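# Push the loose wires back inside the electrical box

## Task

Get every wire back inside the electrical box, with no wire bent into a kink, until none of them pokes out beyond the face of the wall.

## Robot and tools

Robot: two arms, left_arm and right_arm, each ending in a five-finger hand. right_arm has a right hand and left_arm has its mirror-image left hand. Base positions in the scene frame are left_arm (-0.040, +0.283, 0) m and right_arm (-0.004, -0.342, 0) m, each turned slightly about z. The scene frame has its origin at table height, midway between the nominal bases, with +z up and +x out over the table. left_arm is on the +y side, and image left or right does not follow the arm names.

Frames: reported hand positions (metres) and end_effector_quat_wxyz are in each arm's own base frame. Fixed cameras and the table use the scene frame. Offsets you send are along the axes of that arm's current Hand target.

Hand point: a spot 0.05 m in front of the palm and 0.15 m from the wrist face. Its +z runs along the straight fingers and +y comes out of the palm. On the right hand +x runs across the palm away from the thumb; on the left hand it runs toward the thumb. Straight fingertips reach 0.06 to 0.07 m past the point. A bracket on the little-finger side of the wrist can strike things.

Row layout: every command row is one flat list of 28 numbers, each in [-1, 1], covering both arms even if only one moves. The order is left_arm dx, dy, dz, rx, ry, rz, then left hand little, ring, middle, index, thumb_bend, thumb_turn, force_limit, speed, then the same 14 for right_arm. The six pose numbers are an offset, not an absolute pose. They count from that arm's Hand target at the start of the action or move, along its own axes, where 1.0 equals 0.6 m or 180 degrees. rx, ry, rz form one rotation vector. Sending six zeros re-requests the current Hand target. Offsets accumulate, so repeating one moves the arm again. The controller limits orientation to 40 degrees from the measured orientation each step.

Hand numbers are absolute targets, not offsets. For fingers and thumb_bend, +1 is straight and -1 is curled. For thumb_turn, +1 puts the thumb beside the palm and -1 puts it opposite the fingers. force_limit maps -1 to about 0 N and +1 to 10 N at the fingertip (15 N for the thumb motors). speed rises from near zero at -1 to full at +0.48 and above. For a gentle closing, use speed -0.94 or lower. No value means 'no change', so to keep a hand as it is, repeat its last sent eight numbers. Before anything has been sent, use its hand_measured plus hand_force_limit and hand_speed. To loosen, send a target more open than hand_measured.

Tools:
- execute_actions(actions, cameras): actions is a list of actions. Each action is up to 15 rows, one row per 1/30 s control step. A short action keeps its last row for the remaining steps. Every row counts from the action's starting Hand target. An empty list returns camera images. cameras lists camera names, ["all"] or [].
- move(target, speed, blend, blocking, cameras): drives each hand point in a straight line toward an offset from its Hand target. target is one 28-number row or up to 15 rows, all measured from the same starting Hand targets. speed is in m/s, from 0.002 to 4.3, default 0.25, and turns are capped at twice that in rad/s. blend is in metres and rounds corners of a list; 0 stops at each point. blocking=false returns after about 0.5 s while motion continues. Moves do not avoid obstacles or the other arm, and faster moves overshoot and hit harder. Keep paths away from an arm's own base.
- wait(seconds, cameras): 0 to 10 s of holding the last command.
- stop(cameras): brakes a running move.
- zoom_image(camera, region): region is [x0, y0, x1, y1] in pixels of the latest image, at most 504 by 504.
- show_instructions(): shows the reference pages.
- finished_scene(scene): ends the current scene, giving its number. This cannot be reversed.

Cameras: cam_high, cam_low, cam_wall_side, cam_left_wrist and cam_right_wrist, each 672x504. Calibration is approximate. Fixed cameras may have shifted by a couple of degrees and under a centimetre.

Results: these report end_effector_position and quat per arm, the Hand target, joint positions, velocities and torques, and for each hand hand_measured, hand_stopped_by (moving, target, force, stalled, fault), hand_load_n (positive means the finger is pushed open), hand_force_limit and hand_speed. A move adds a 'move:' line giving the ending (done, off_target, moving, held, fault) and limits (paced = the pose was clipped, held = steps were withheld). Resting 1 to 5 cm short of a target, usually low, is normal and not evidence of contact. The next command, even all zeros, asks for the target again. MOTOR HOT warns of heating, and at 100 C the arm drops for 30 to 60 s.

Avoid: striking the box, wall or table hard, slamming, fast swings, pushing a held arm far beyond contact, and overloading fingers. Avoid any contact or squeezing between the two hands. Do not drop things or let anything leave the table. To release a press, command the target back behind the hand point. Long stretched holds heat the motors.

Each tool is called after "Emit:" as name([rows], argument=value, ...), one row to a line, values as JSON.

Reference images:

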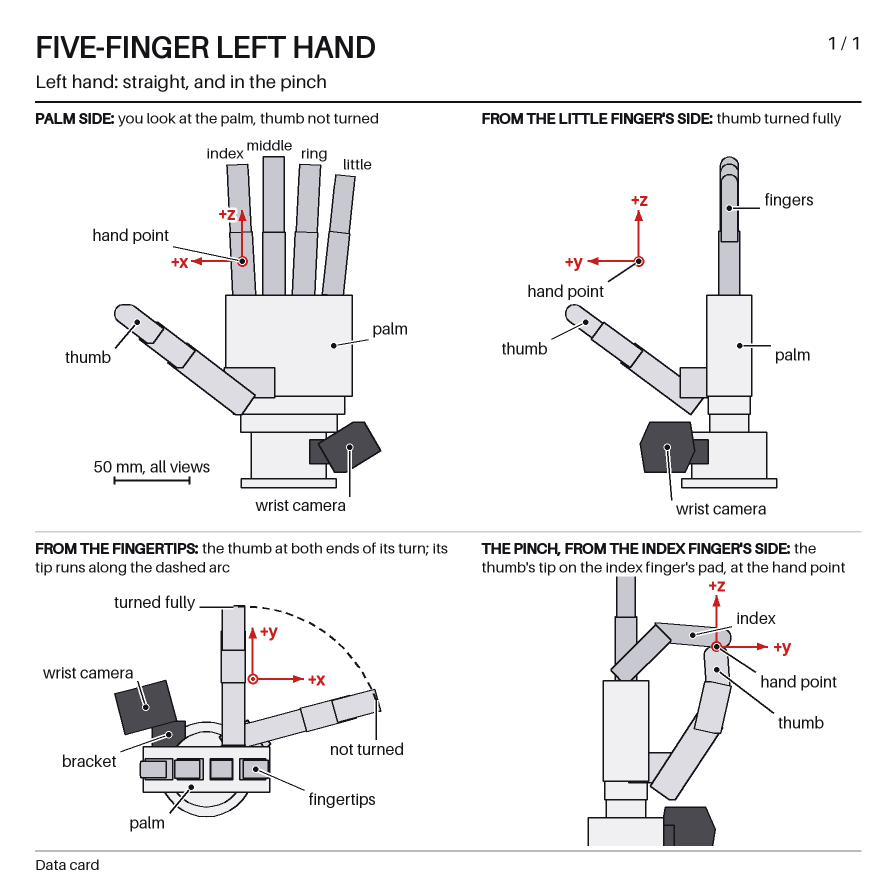

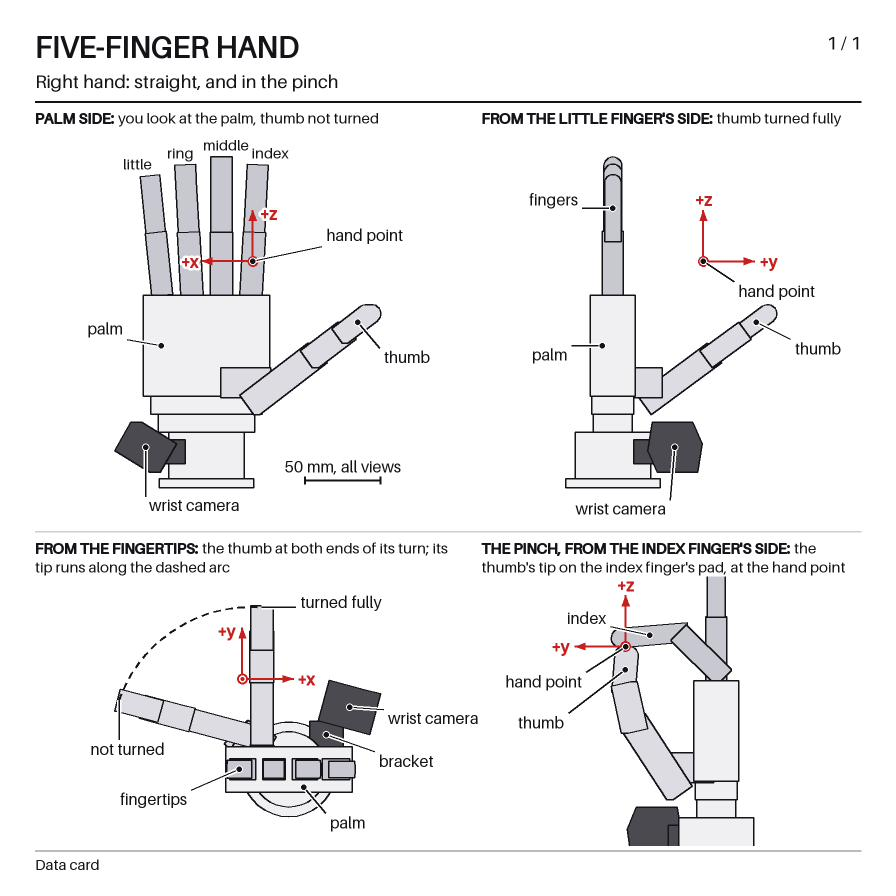

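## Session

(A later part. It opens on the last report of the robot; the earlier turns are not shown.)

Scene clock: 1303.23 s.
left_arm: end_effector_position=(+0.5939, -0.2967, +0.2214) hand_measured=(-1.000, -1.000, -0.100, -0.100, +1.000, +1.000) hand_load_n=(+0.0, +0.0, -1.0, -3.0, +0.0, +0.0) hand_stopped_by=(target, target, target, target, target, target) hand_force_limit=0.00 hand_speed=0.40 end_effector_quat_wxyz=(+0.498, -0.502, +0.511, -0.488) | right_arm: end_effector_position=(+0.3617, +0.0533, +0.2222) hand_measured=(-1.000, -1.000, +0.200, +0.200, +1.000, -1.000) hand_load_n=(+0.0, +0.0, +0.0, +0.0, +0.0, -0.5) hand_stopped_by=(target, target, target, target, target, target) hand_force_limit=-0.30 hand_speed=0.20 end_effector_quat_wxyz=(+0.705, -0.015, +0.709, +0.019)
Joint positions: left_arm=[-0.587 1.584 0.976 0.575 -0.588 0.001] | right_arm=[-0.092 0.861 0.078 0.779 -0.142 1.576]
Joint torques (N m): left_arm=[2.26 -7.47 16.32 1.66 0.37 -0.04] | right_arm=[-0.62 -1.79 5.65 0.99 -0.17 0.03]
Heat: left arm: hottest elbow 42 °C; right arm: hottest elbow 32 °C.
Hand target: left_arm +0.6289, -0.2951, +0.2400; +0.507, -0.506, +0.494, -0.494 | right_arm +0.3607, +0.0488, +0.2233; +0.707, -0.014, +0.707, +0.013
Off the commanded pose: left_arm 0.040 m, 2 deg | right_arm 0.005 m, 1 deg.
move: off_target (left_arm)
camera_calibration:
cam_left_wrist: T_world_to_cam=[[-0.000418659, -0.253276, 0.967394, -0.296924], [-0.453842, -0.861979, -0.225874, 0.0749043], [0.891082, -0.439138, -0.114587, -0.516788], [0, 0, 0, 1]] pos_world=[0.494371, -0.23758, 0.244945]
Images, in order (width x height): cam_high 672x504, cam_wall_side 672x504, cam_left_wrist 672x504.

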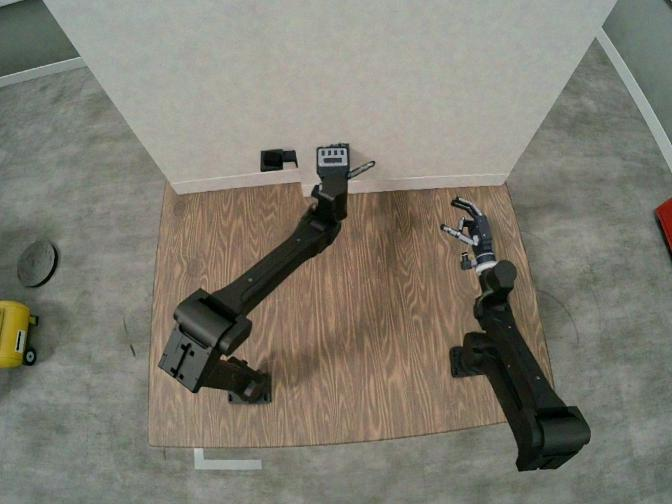

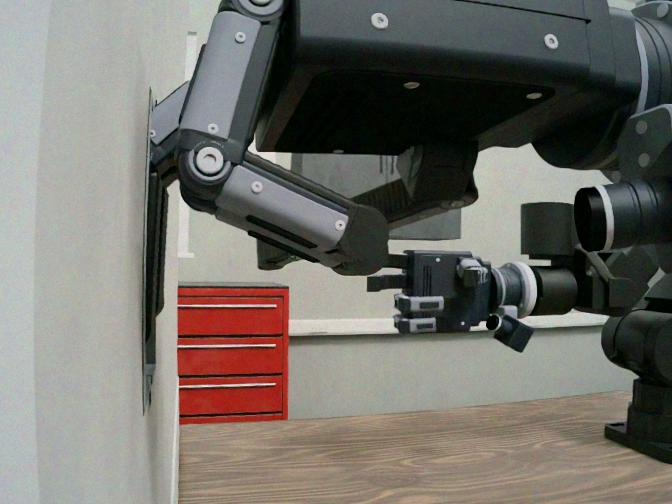

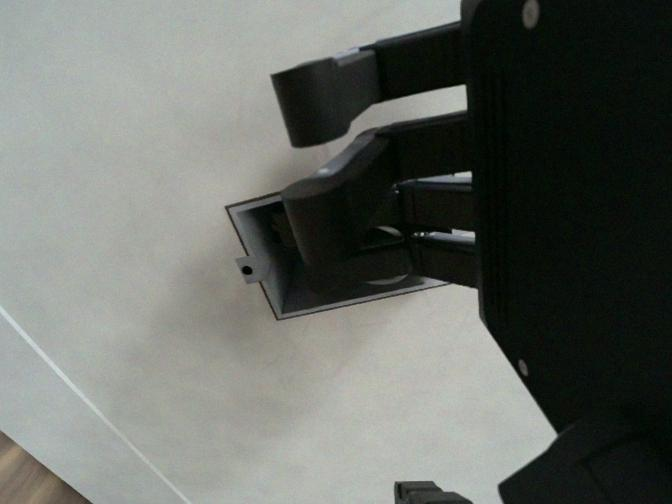

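Emit:
move([
  [-0.005,0.004,0.018,0,0,0,-1,-1,-0.1,-0.1,1,1,0,0.4,0,0,0,0,0,0,-1,-1,0.2,0.2,1,-1,-0.3,0.2],
], speed=0.04, cameras=["cam_wall_side","cam_high","cam_left_wrist"])

Emit:
zoom_image(camera="cam_left_wrist", region=[200, 150, 440, 330])

Emit:
zoom_image(camera="cam_wall_side", region=[100, 20, 340, 440])

Scene clock: 1307.50 s.
left_arm: end_effector_position=(+0.6005, -0.2938, +0.2150) hand_measured=(-1.000, -1.000, -0.100, -0.100, +1.000, +1.000) hand_load_n=(-1.5, +0.0, -1.0, -2.5, +0.0, +0.0) hand_stopped_by=(target, target, target, target, target, target) hand_force_limit=0.00 hand_speed=0.40 end_effector_quat_wxyz=(+0.496, -0.502, +0.515, -0.486) | right_arm: end_effector_position=(+0.3617, +0.0533, +0.2222) hand_measured=(-1.000, -1.000, +0.200, +0.200, +1.000, -1.000) hand_load_n=(+0.0, +0.0, +0.0, +0.0, +0.0, -0.5) hand_stopped_by=(target, target, target, target, target, target) hand_force_limit=-0.30 hand_speed=0.20 end_effector_quat_wxyz=(+0.705, -0.015, +0.709, +0.019)
Joint positions: left_arm=[-0.573 1.6 0.983 0.575 -0.571 0.001] | right_arm=[-0.092 0.861 0.078 0.779 -0.142 1.576]
Joint torques (N m): left_arm=[2.49 -7.53 17.05 1.77 0.32 -0.04] | right_arm=[-0.73 -1.9 5.61 1.05 -0.17 0.02]
Heat: left arm: hottest elbow 42 °C; right arm: hottest elbow 32 °C.
Hand target: left_arm +0.6397, -0.2916, +0.2376; +0.507, -0.506, +0.494, -0.494 | right_arm +0.3607, +0.0488, +0.2233; +0.707, -0.014, +0.707, +0.013
Off the commanded pose: left_arm 0.045 m, 3 deg | right_arm 0.005 m, 1 deg.
move: off_target (left_arm)
camera_calibration:
cam_left_wrist: T_world_to_cam=[[0.00648062, -0.257593, 0.966232, -0.295127], [-0.458568, -0.859429, -0.226044, 0.0825539], [0.888636, -0.441618, -0.123694, -0.519482], [0, 0, 0, 1]] pos_world=[0.501399, -0.234486, 0.239566]
Images, in order (width x height): cam_high 672x504, cam_wall_side 672x504, cam_left_wrist 672x504.

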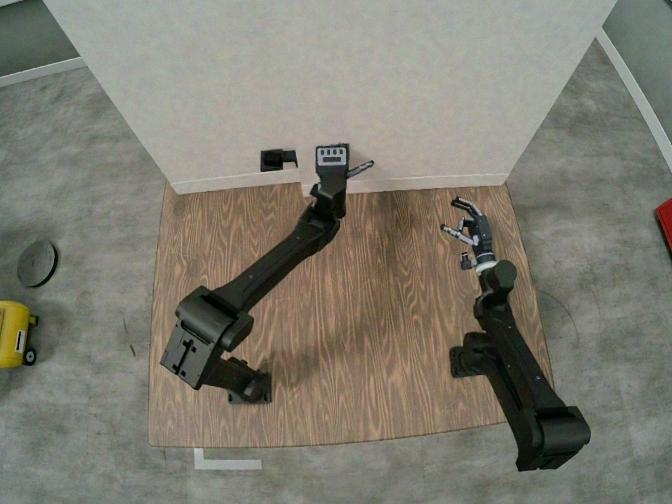

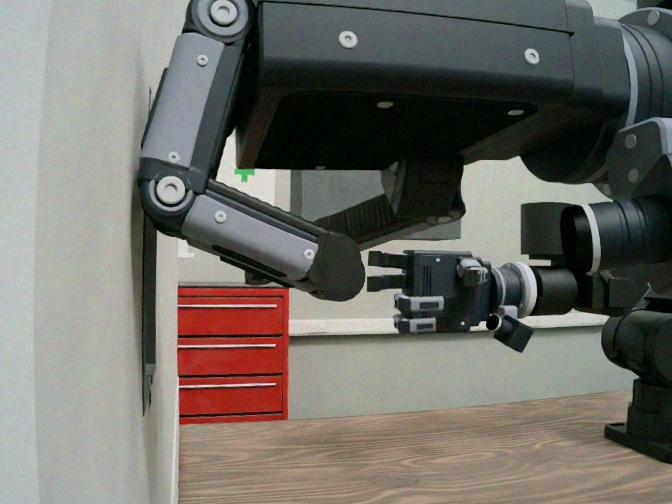

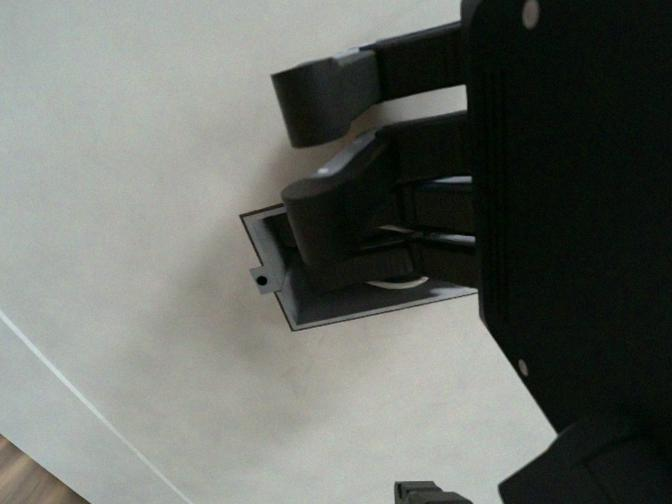

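Scaled by 2.100 from the camera's 672x504 image, which has a finer 960x720 frame.

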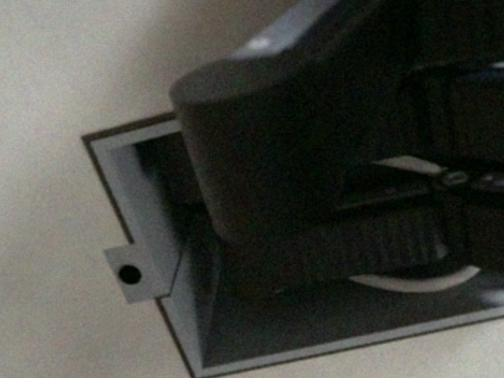

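Scaled by 1.200 from the camera's 672x504 image, which has a finer 960x720 frame.

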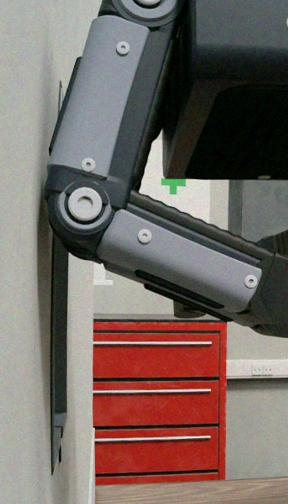

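Emit:
move([
  [0.0,0.0,-0.2,0,0,0,-1,-1,-0.1,-0.1,1,1,0,0.4,0,0,0,0,0,0,-1,-1,0.2,0.2,1,-1,-0.3,0.2],
], speed=0.12, cameras=["cam_wall_side","cam_high","cam_left_wrist"])

Emit:
zoom_image(camera="cam_high", region=[310, 130, 370, 180])

Emit:
zoom_image(camera="cam_wall_side", region=[100, 20, 340, 440])

Scene clock: 1313.50 s.
left_arm: end_effector_position=(+0.5204, -0.2920, +0.2160) hand_measured=(-1.000, -1.000, -0.100, -0.100, +1.000, +1.000) hand_load_n=(+0.0, +0.0, +0.0, +0.0, +0.0, +0.0) hand_stopped_by=(target, target, target, target, target, target) hand_force_limit=0.00 hand_speed=0.40 end_effector_quat_wxyz=(+0.505, -0.508, +0.510, -0.476) | right_arm: end_effector_position=(+0.3617, +0.0533, +0.2222) hand_measured=(-1.000, -1.000, +0.200, +0.200, +1.000, -1.000) hand_load_n=(+0.0, +0.0, +0.0, +0.0, +0.0, -0.5) hand_stopped_by=(target, target, target, target, target, target) hand_force_limit=-0.30 hand_speed=0.20 end_effector_quat_wxyz=(+0.705, -0.015, +0.709, +0.019)
Joint positions: left_arm=[-0.685 1.446 0.81 0.588 -0.711 0] | right_arm=[-0.092 0.861 0.078 0.779 -0.142 1.576]
Joint torques (N m): left_arm=[-1.03 -9.99 9.5 2.73 -0.2 -0.05] | right_arm=[-0.79 -1.85 5.63 1.01 -0.18 0.03]
Heat: left arm: hottest elbow 43 °C; right arm: hottest elbow 32 °C.
Hand target: left_arm +0.5197, -0.2947, +0.2372; +0.507, -0.506, +0.494, -0.494 | right_arm +0.3607, +0.0488, +0.2233; +0.707, -0.014, +0.707, +0.013
Off the commanded pose: left_arm 0.022 m, 3 deg | right_arm 0.005 m, 1 deg.
move: off_target (left_arm)
camera_calibration:
cam_left_wrist: T_world_to_cam=[[0.0149432, -0.265335, 0.964041, -0.301306], [-0.434934, -0.869881, -0.232677, 0.0336427], [0.900338, -0.415817, -0.128402, -0.444888], [0, 0, 0, 1]] pos_world=[0.419685, -0.235674, 0.241174]
Images, in order (width x height): cam_high 672x504, cam_wall_side 672x504, cam_left_wrist 672x504.

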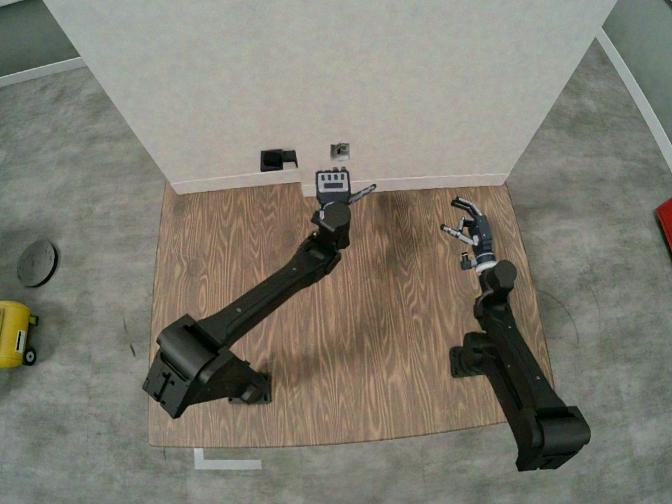

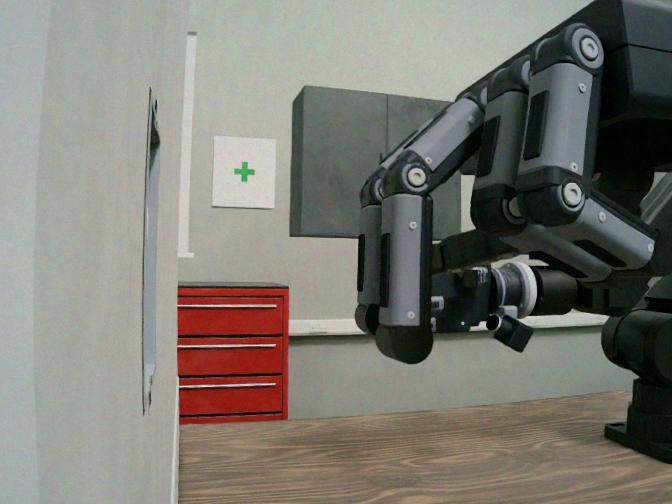

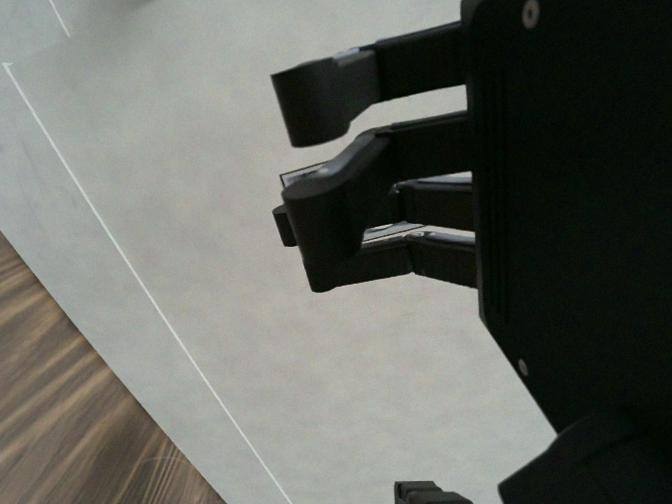

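Scaled by 8.400 from the camera's 672x504 image, which has a finer 960x720 frame.

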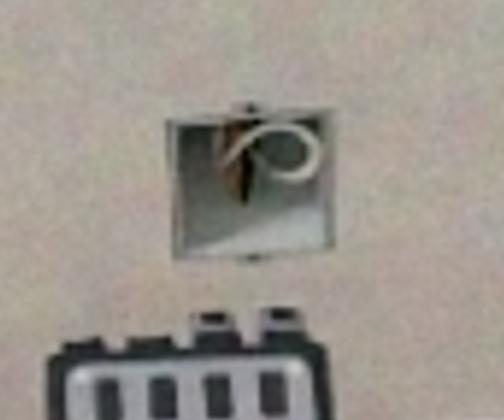

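Scaled by 1.200 from the camera's 672x504 image, which has a finer 960x720 frame.

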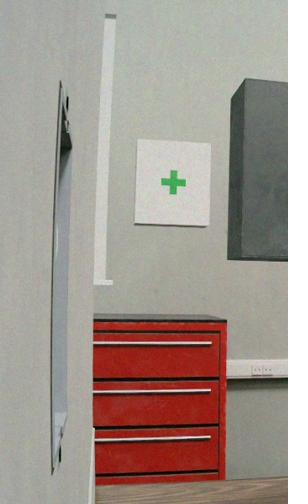

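Emit:
zoom_image(camera="cam_wall_side", region=[120, 180, 190, 250])

Emit:
zoom_image(camera="cam_wall_side", region=[120, 80, 200, 240])

Emit:
zoom_image(camera="cam_high", region=[322, 136, 358, 166])

Scaled by 7.200 from the camera's 672x504 image, which has a finer 960x720 frame.

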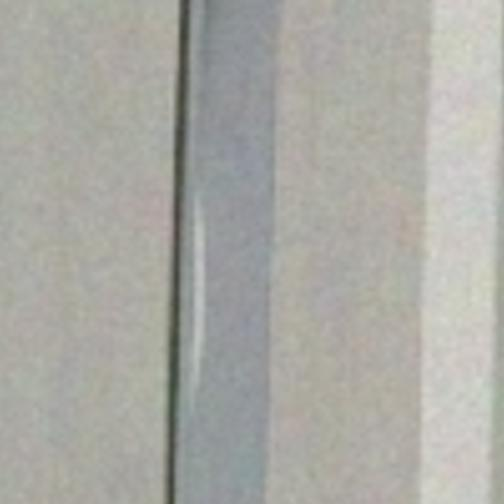

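Scaled by 3.150 from the camera's 672x504 image, which has a finer 960x720 frame.

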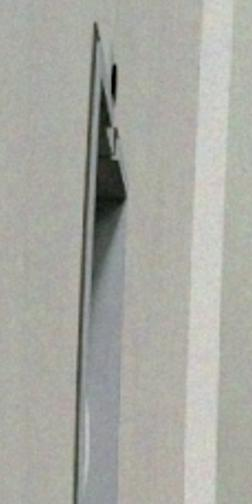

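Scaled by 14.000 from the camera's 672x504 image, which has a finer 960x720 frame.

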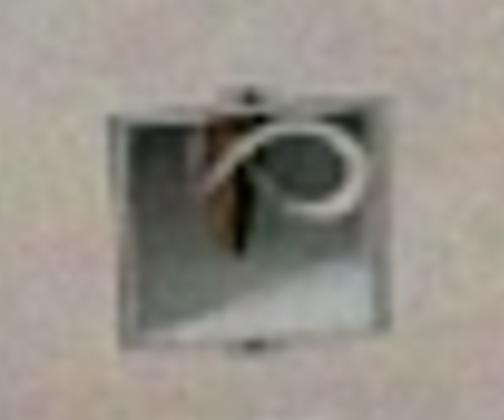

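Emit:
move([
  [0.0,0.0,-0.12,0,0,0,-1,-1,-0.1,-0.1,1,1,0,0.4,0,0,0,0,0,0,-1,-1,0.2,0.2,1,-1,-0.3,0.2],
], speed=0.12, cameras=["cam_wall_side","cam_high","cam_left_wrist"])

Emit:
zoom_image(camera="cam_wall_side", region=[120, 60, 190, 430])

Emit:
zoom_image(camera="cam_wall_side", region=[130, 190, 170, 250])

Scene clock: 1336.43 s.
left_arm: end_effector_position=(+0.4496, -0.2939, +0.2216) hand_measured=(-1.000, -1.000, -0.100, -0.100, +1.000, +1.000) hand_load_n=(+0.0, +0.0, +0.0, +0.0, +0.0, -0.5) hand_stopped_by=(target, target, target, target, target, target) hand_force_limit=0.00 hand_speed=0.40 end_effector_quat_wxyz=(+0.507, -0.506, +0.506, -0.480) | right_arm: end_effector_position=(+0.3617, +0.0533, +0.2222) hand_measured=(-1.000, -1.000, +0.200, +0.200, +1.000, -1.000) hand_load_n=(+0.0, +0.0, +0.0, +0.0, +0.0, +0.0) hand_stopped_by=(target, target, target, target, target, target) hand_force_limit=-0.30 hand_speed=0.20 end_effector_quat_wxyz=(+0.705, -0.015, +0.709, +0.019)
Joint positions: left_arm=[-0.811 1.306 0.681 0.588 -0.838 0] | right_arm=[-0.092 0.861 0.078 0.779 -0.142 1.576]
Joint torques (N m): left_arm=[-1.2 -7.71 9.36 2.39 -0.2 -0.05] | right_arm=[-0.67 -1.73 5.65 1.01 -0.17 0.02]
Heat: left arm: hottest elbow 41 °C; right arm: hottest elbow 32 °C.
Hand target: left_arm +0.4477, -0.2966, +0.2374; +0.507, -0.506, +0.494, -0.494 | right_arm +0.3607, +0.0488, +0.2233; +0.707, -0.014, +0.707, +0.013
Off the commanded pose: left_arm 0.016 m, 2 deg | right_arm 0.005 m, 1 deg.
move: off_target (left_arm)
camera_calibration:
cam_left_wrist: T_world_to_cam=[[0.00386344, -0.261927, 0.96508, -0.300446], [-0.430861, -0.871347, -0.234762, 0.000793864], [0.90241, -0.414908, -0.11622, -0.384574], [0, 0, 0, 1]] pos_world=[0.348546, -0.237566, 0.245445]
Images, in order (width x height): cam_high 672x504, cam_wall_side 672x504, cam_left_wrist 672x504.

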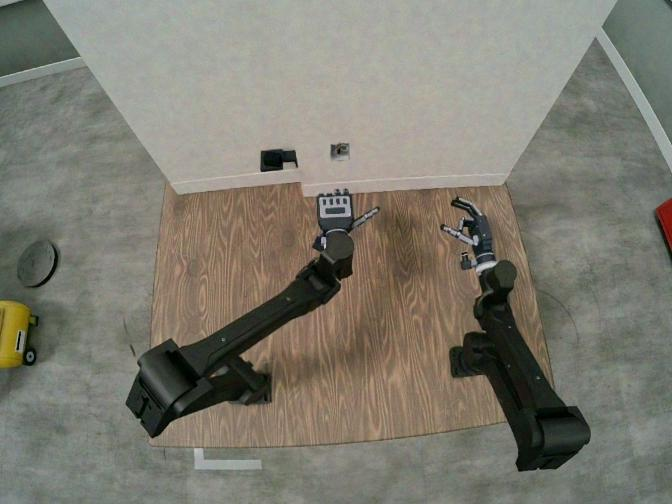

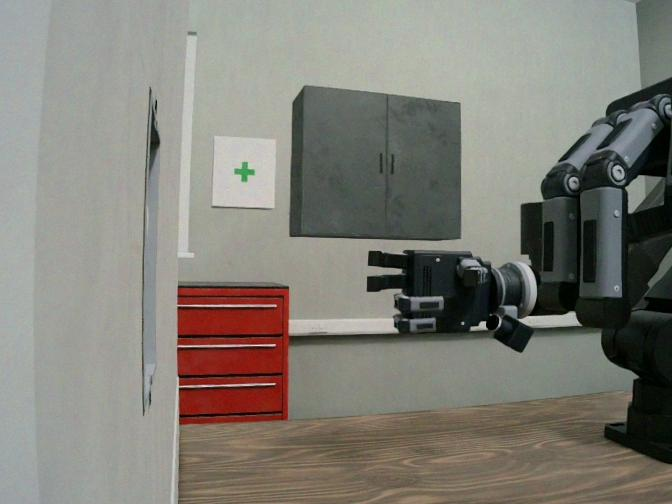

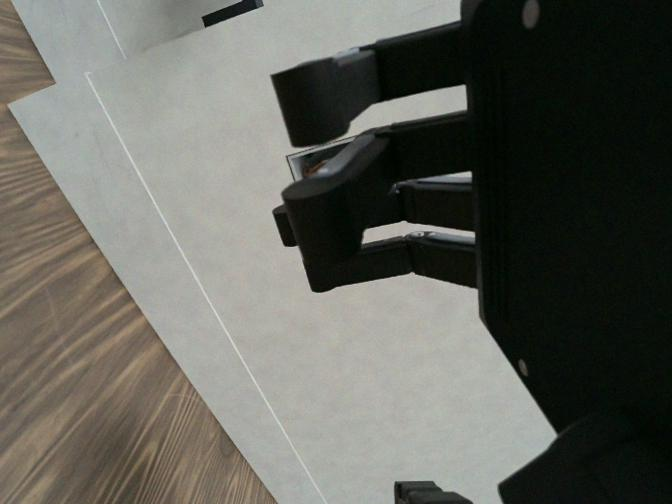

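Scaled by 1.362 from the camera's 672x504 image, which has a finer 960x720 frame.

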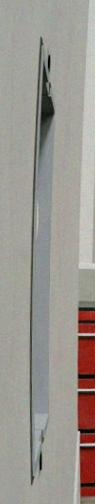

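Scaled by 8.400 from the camera's 672x504 image, which has a finer 960x720 frame.

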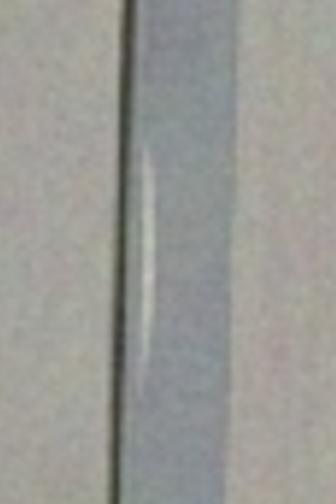

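Emit:
finished_scene(scene=2)

The scene is finished: the task was done.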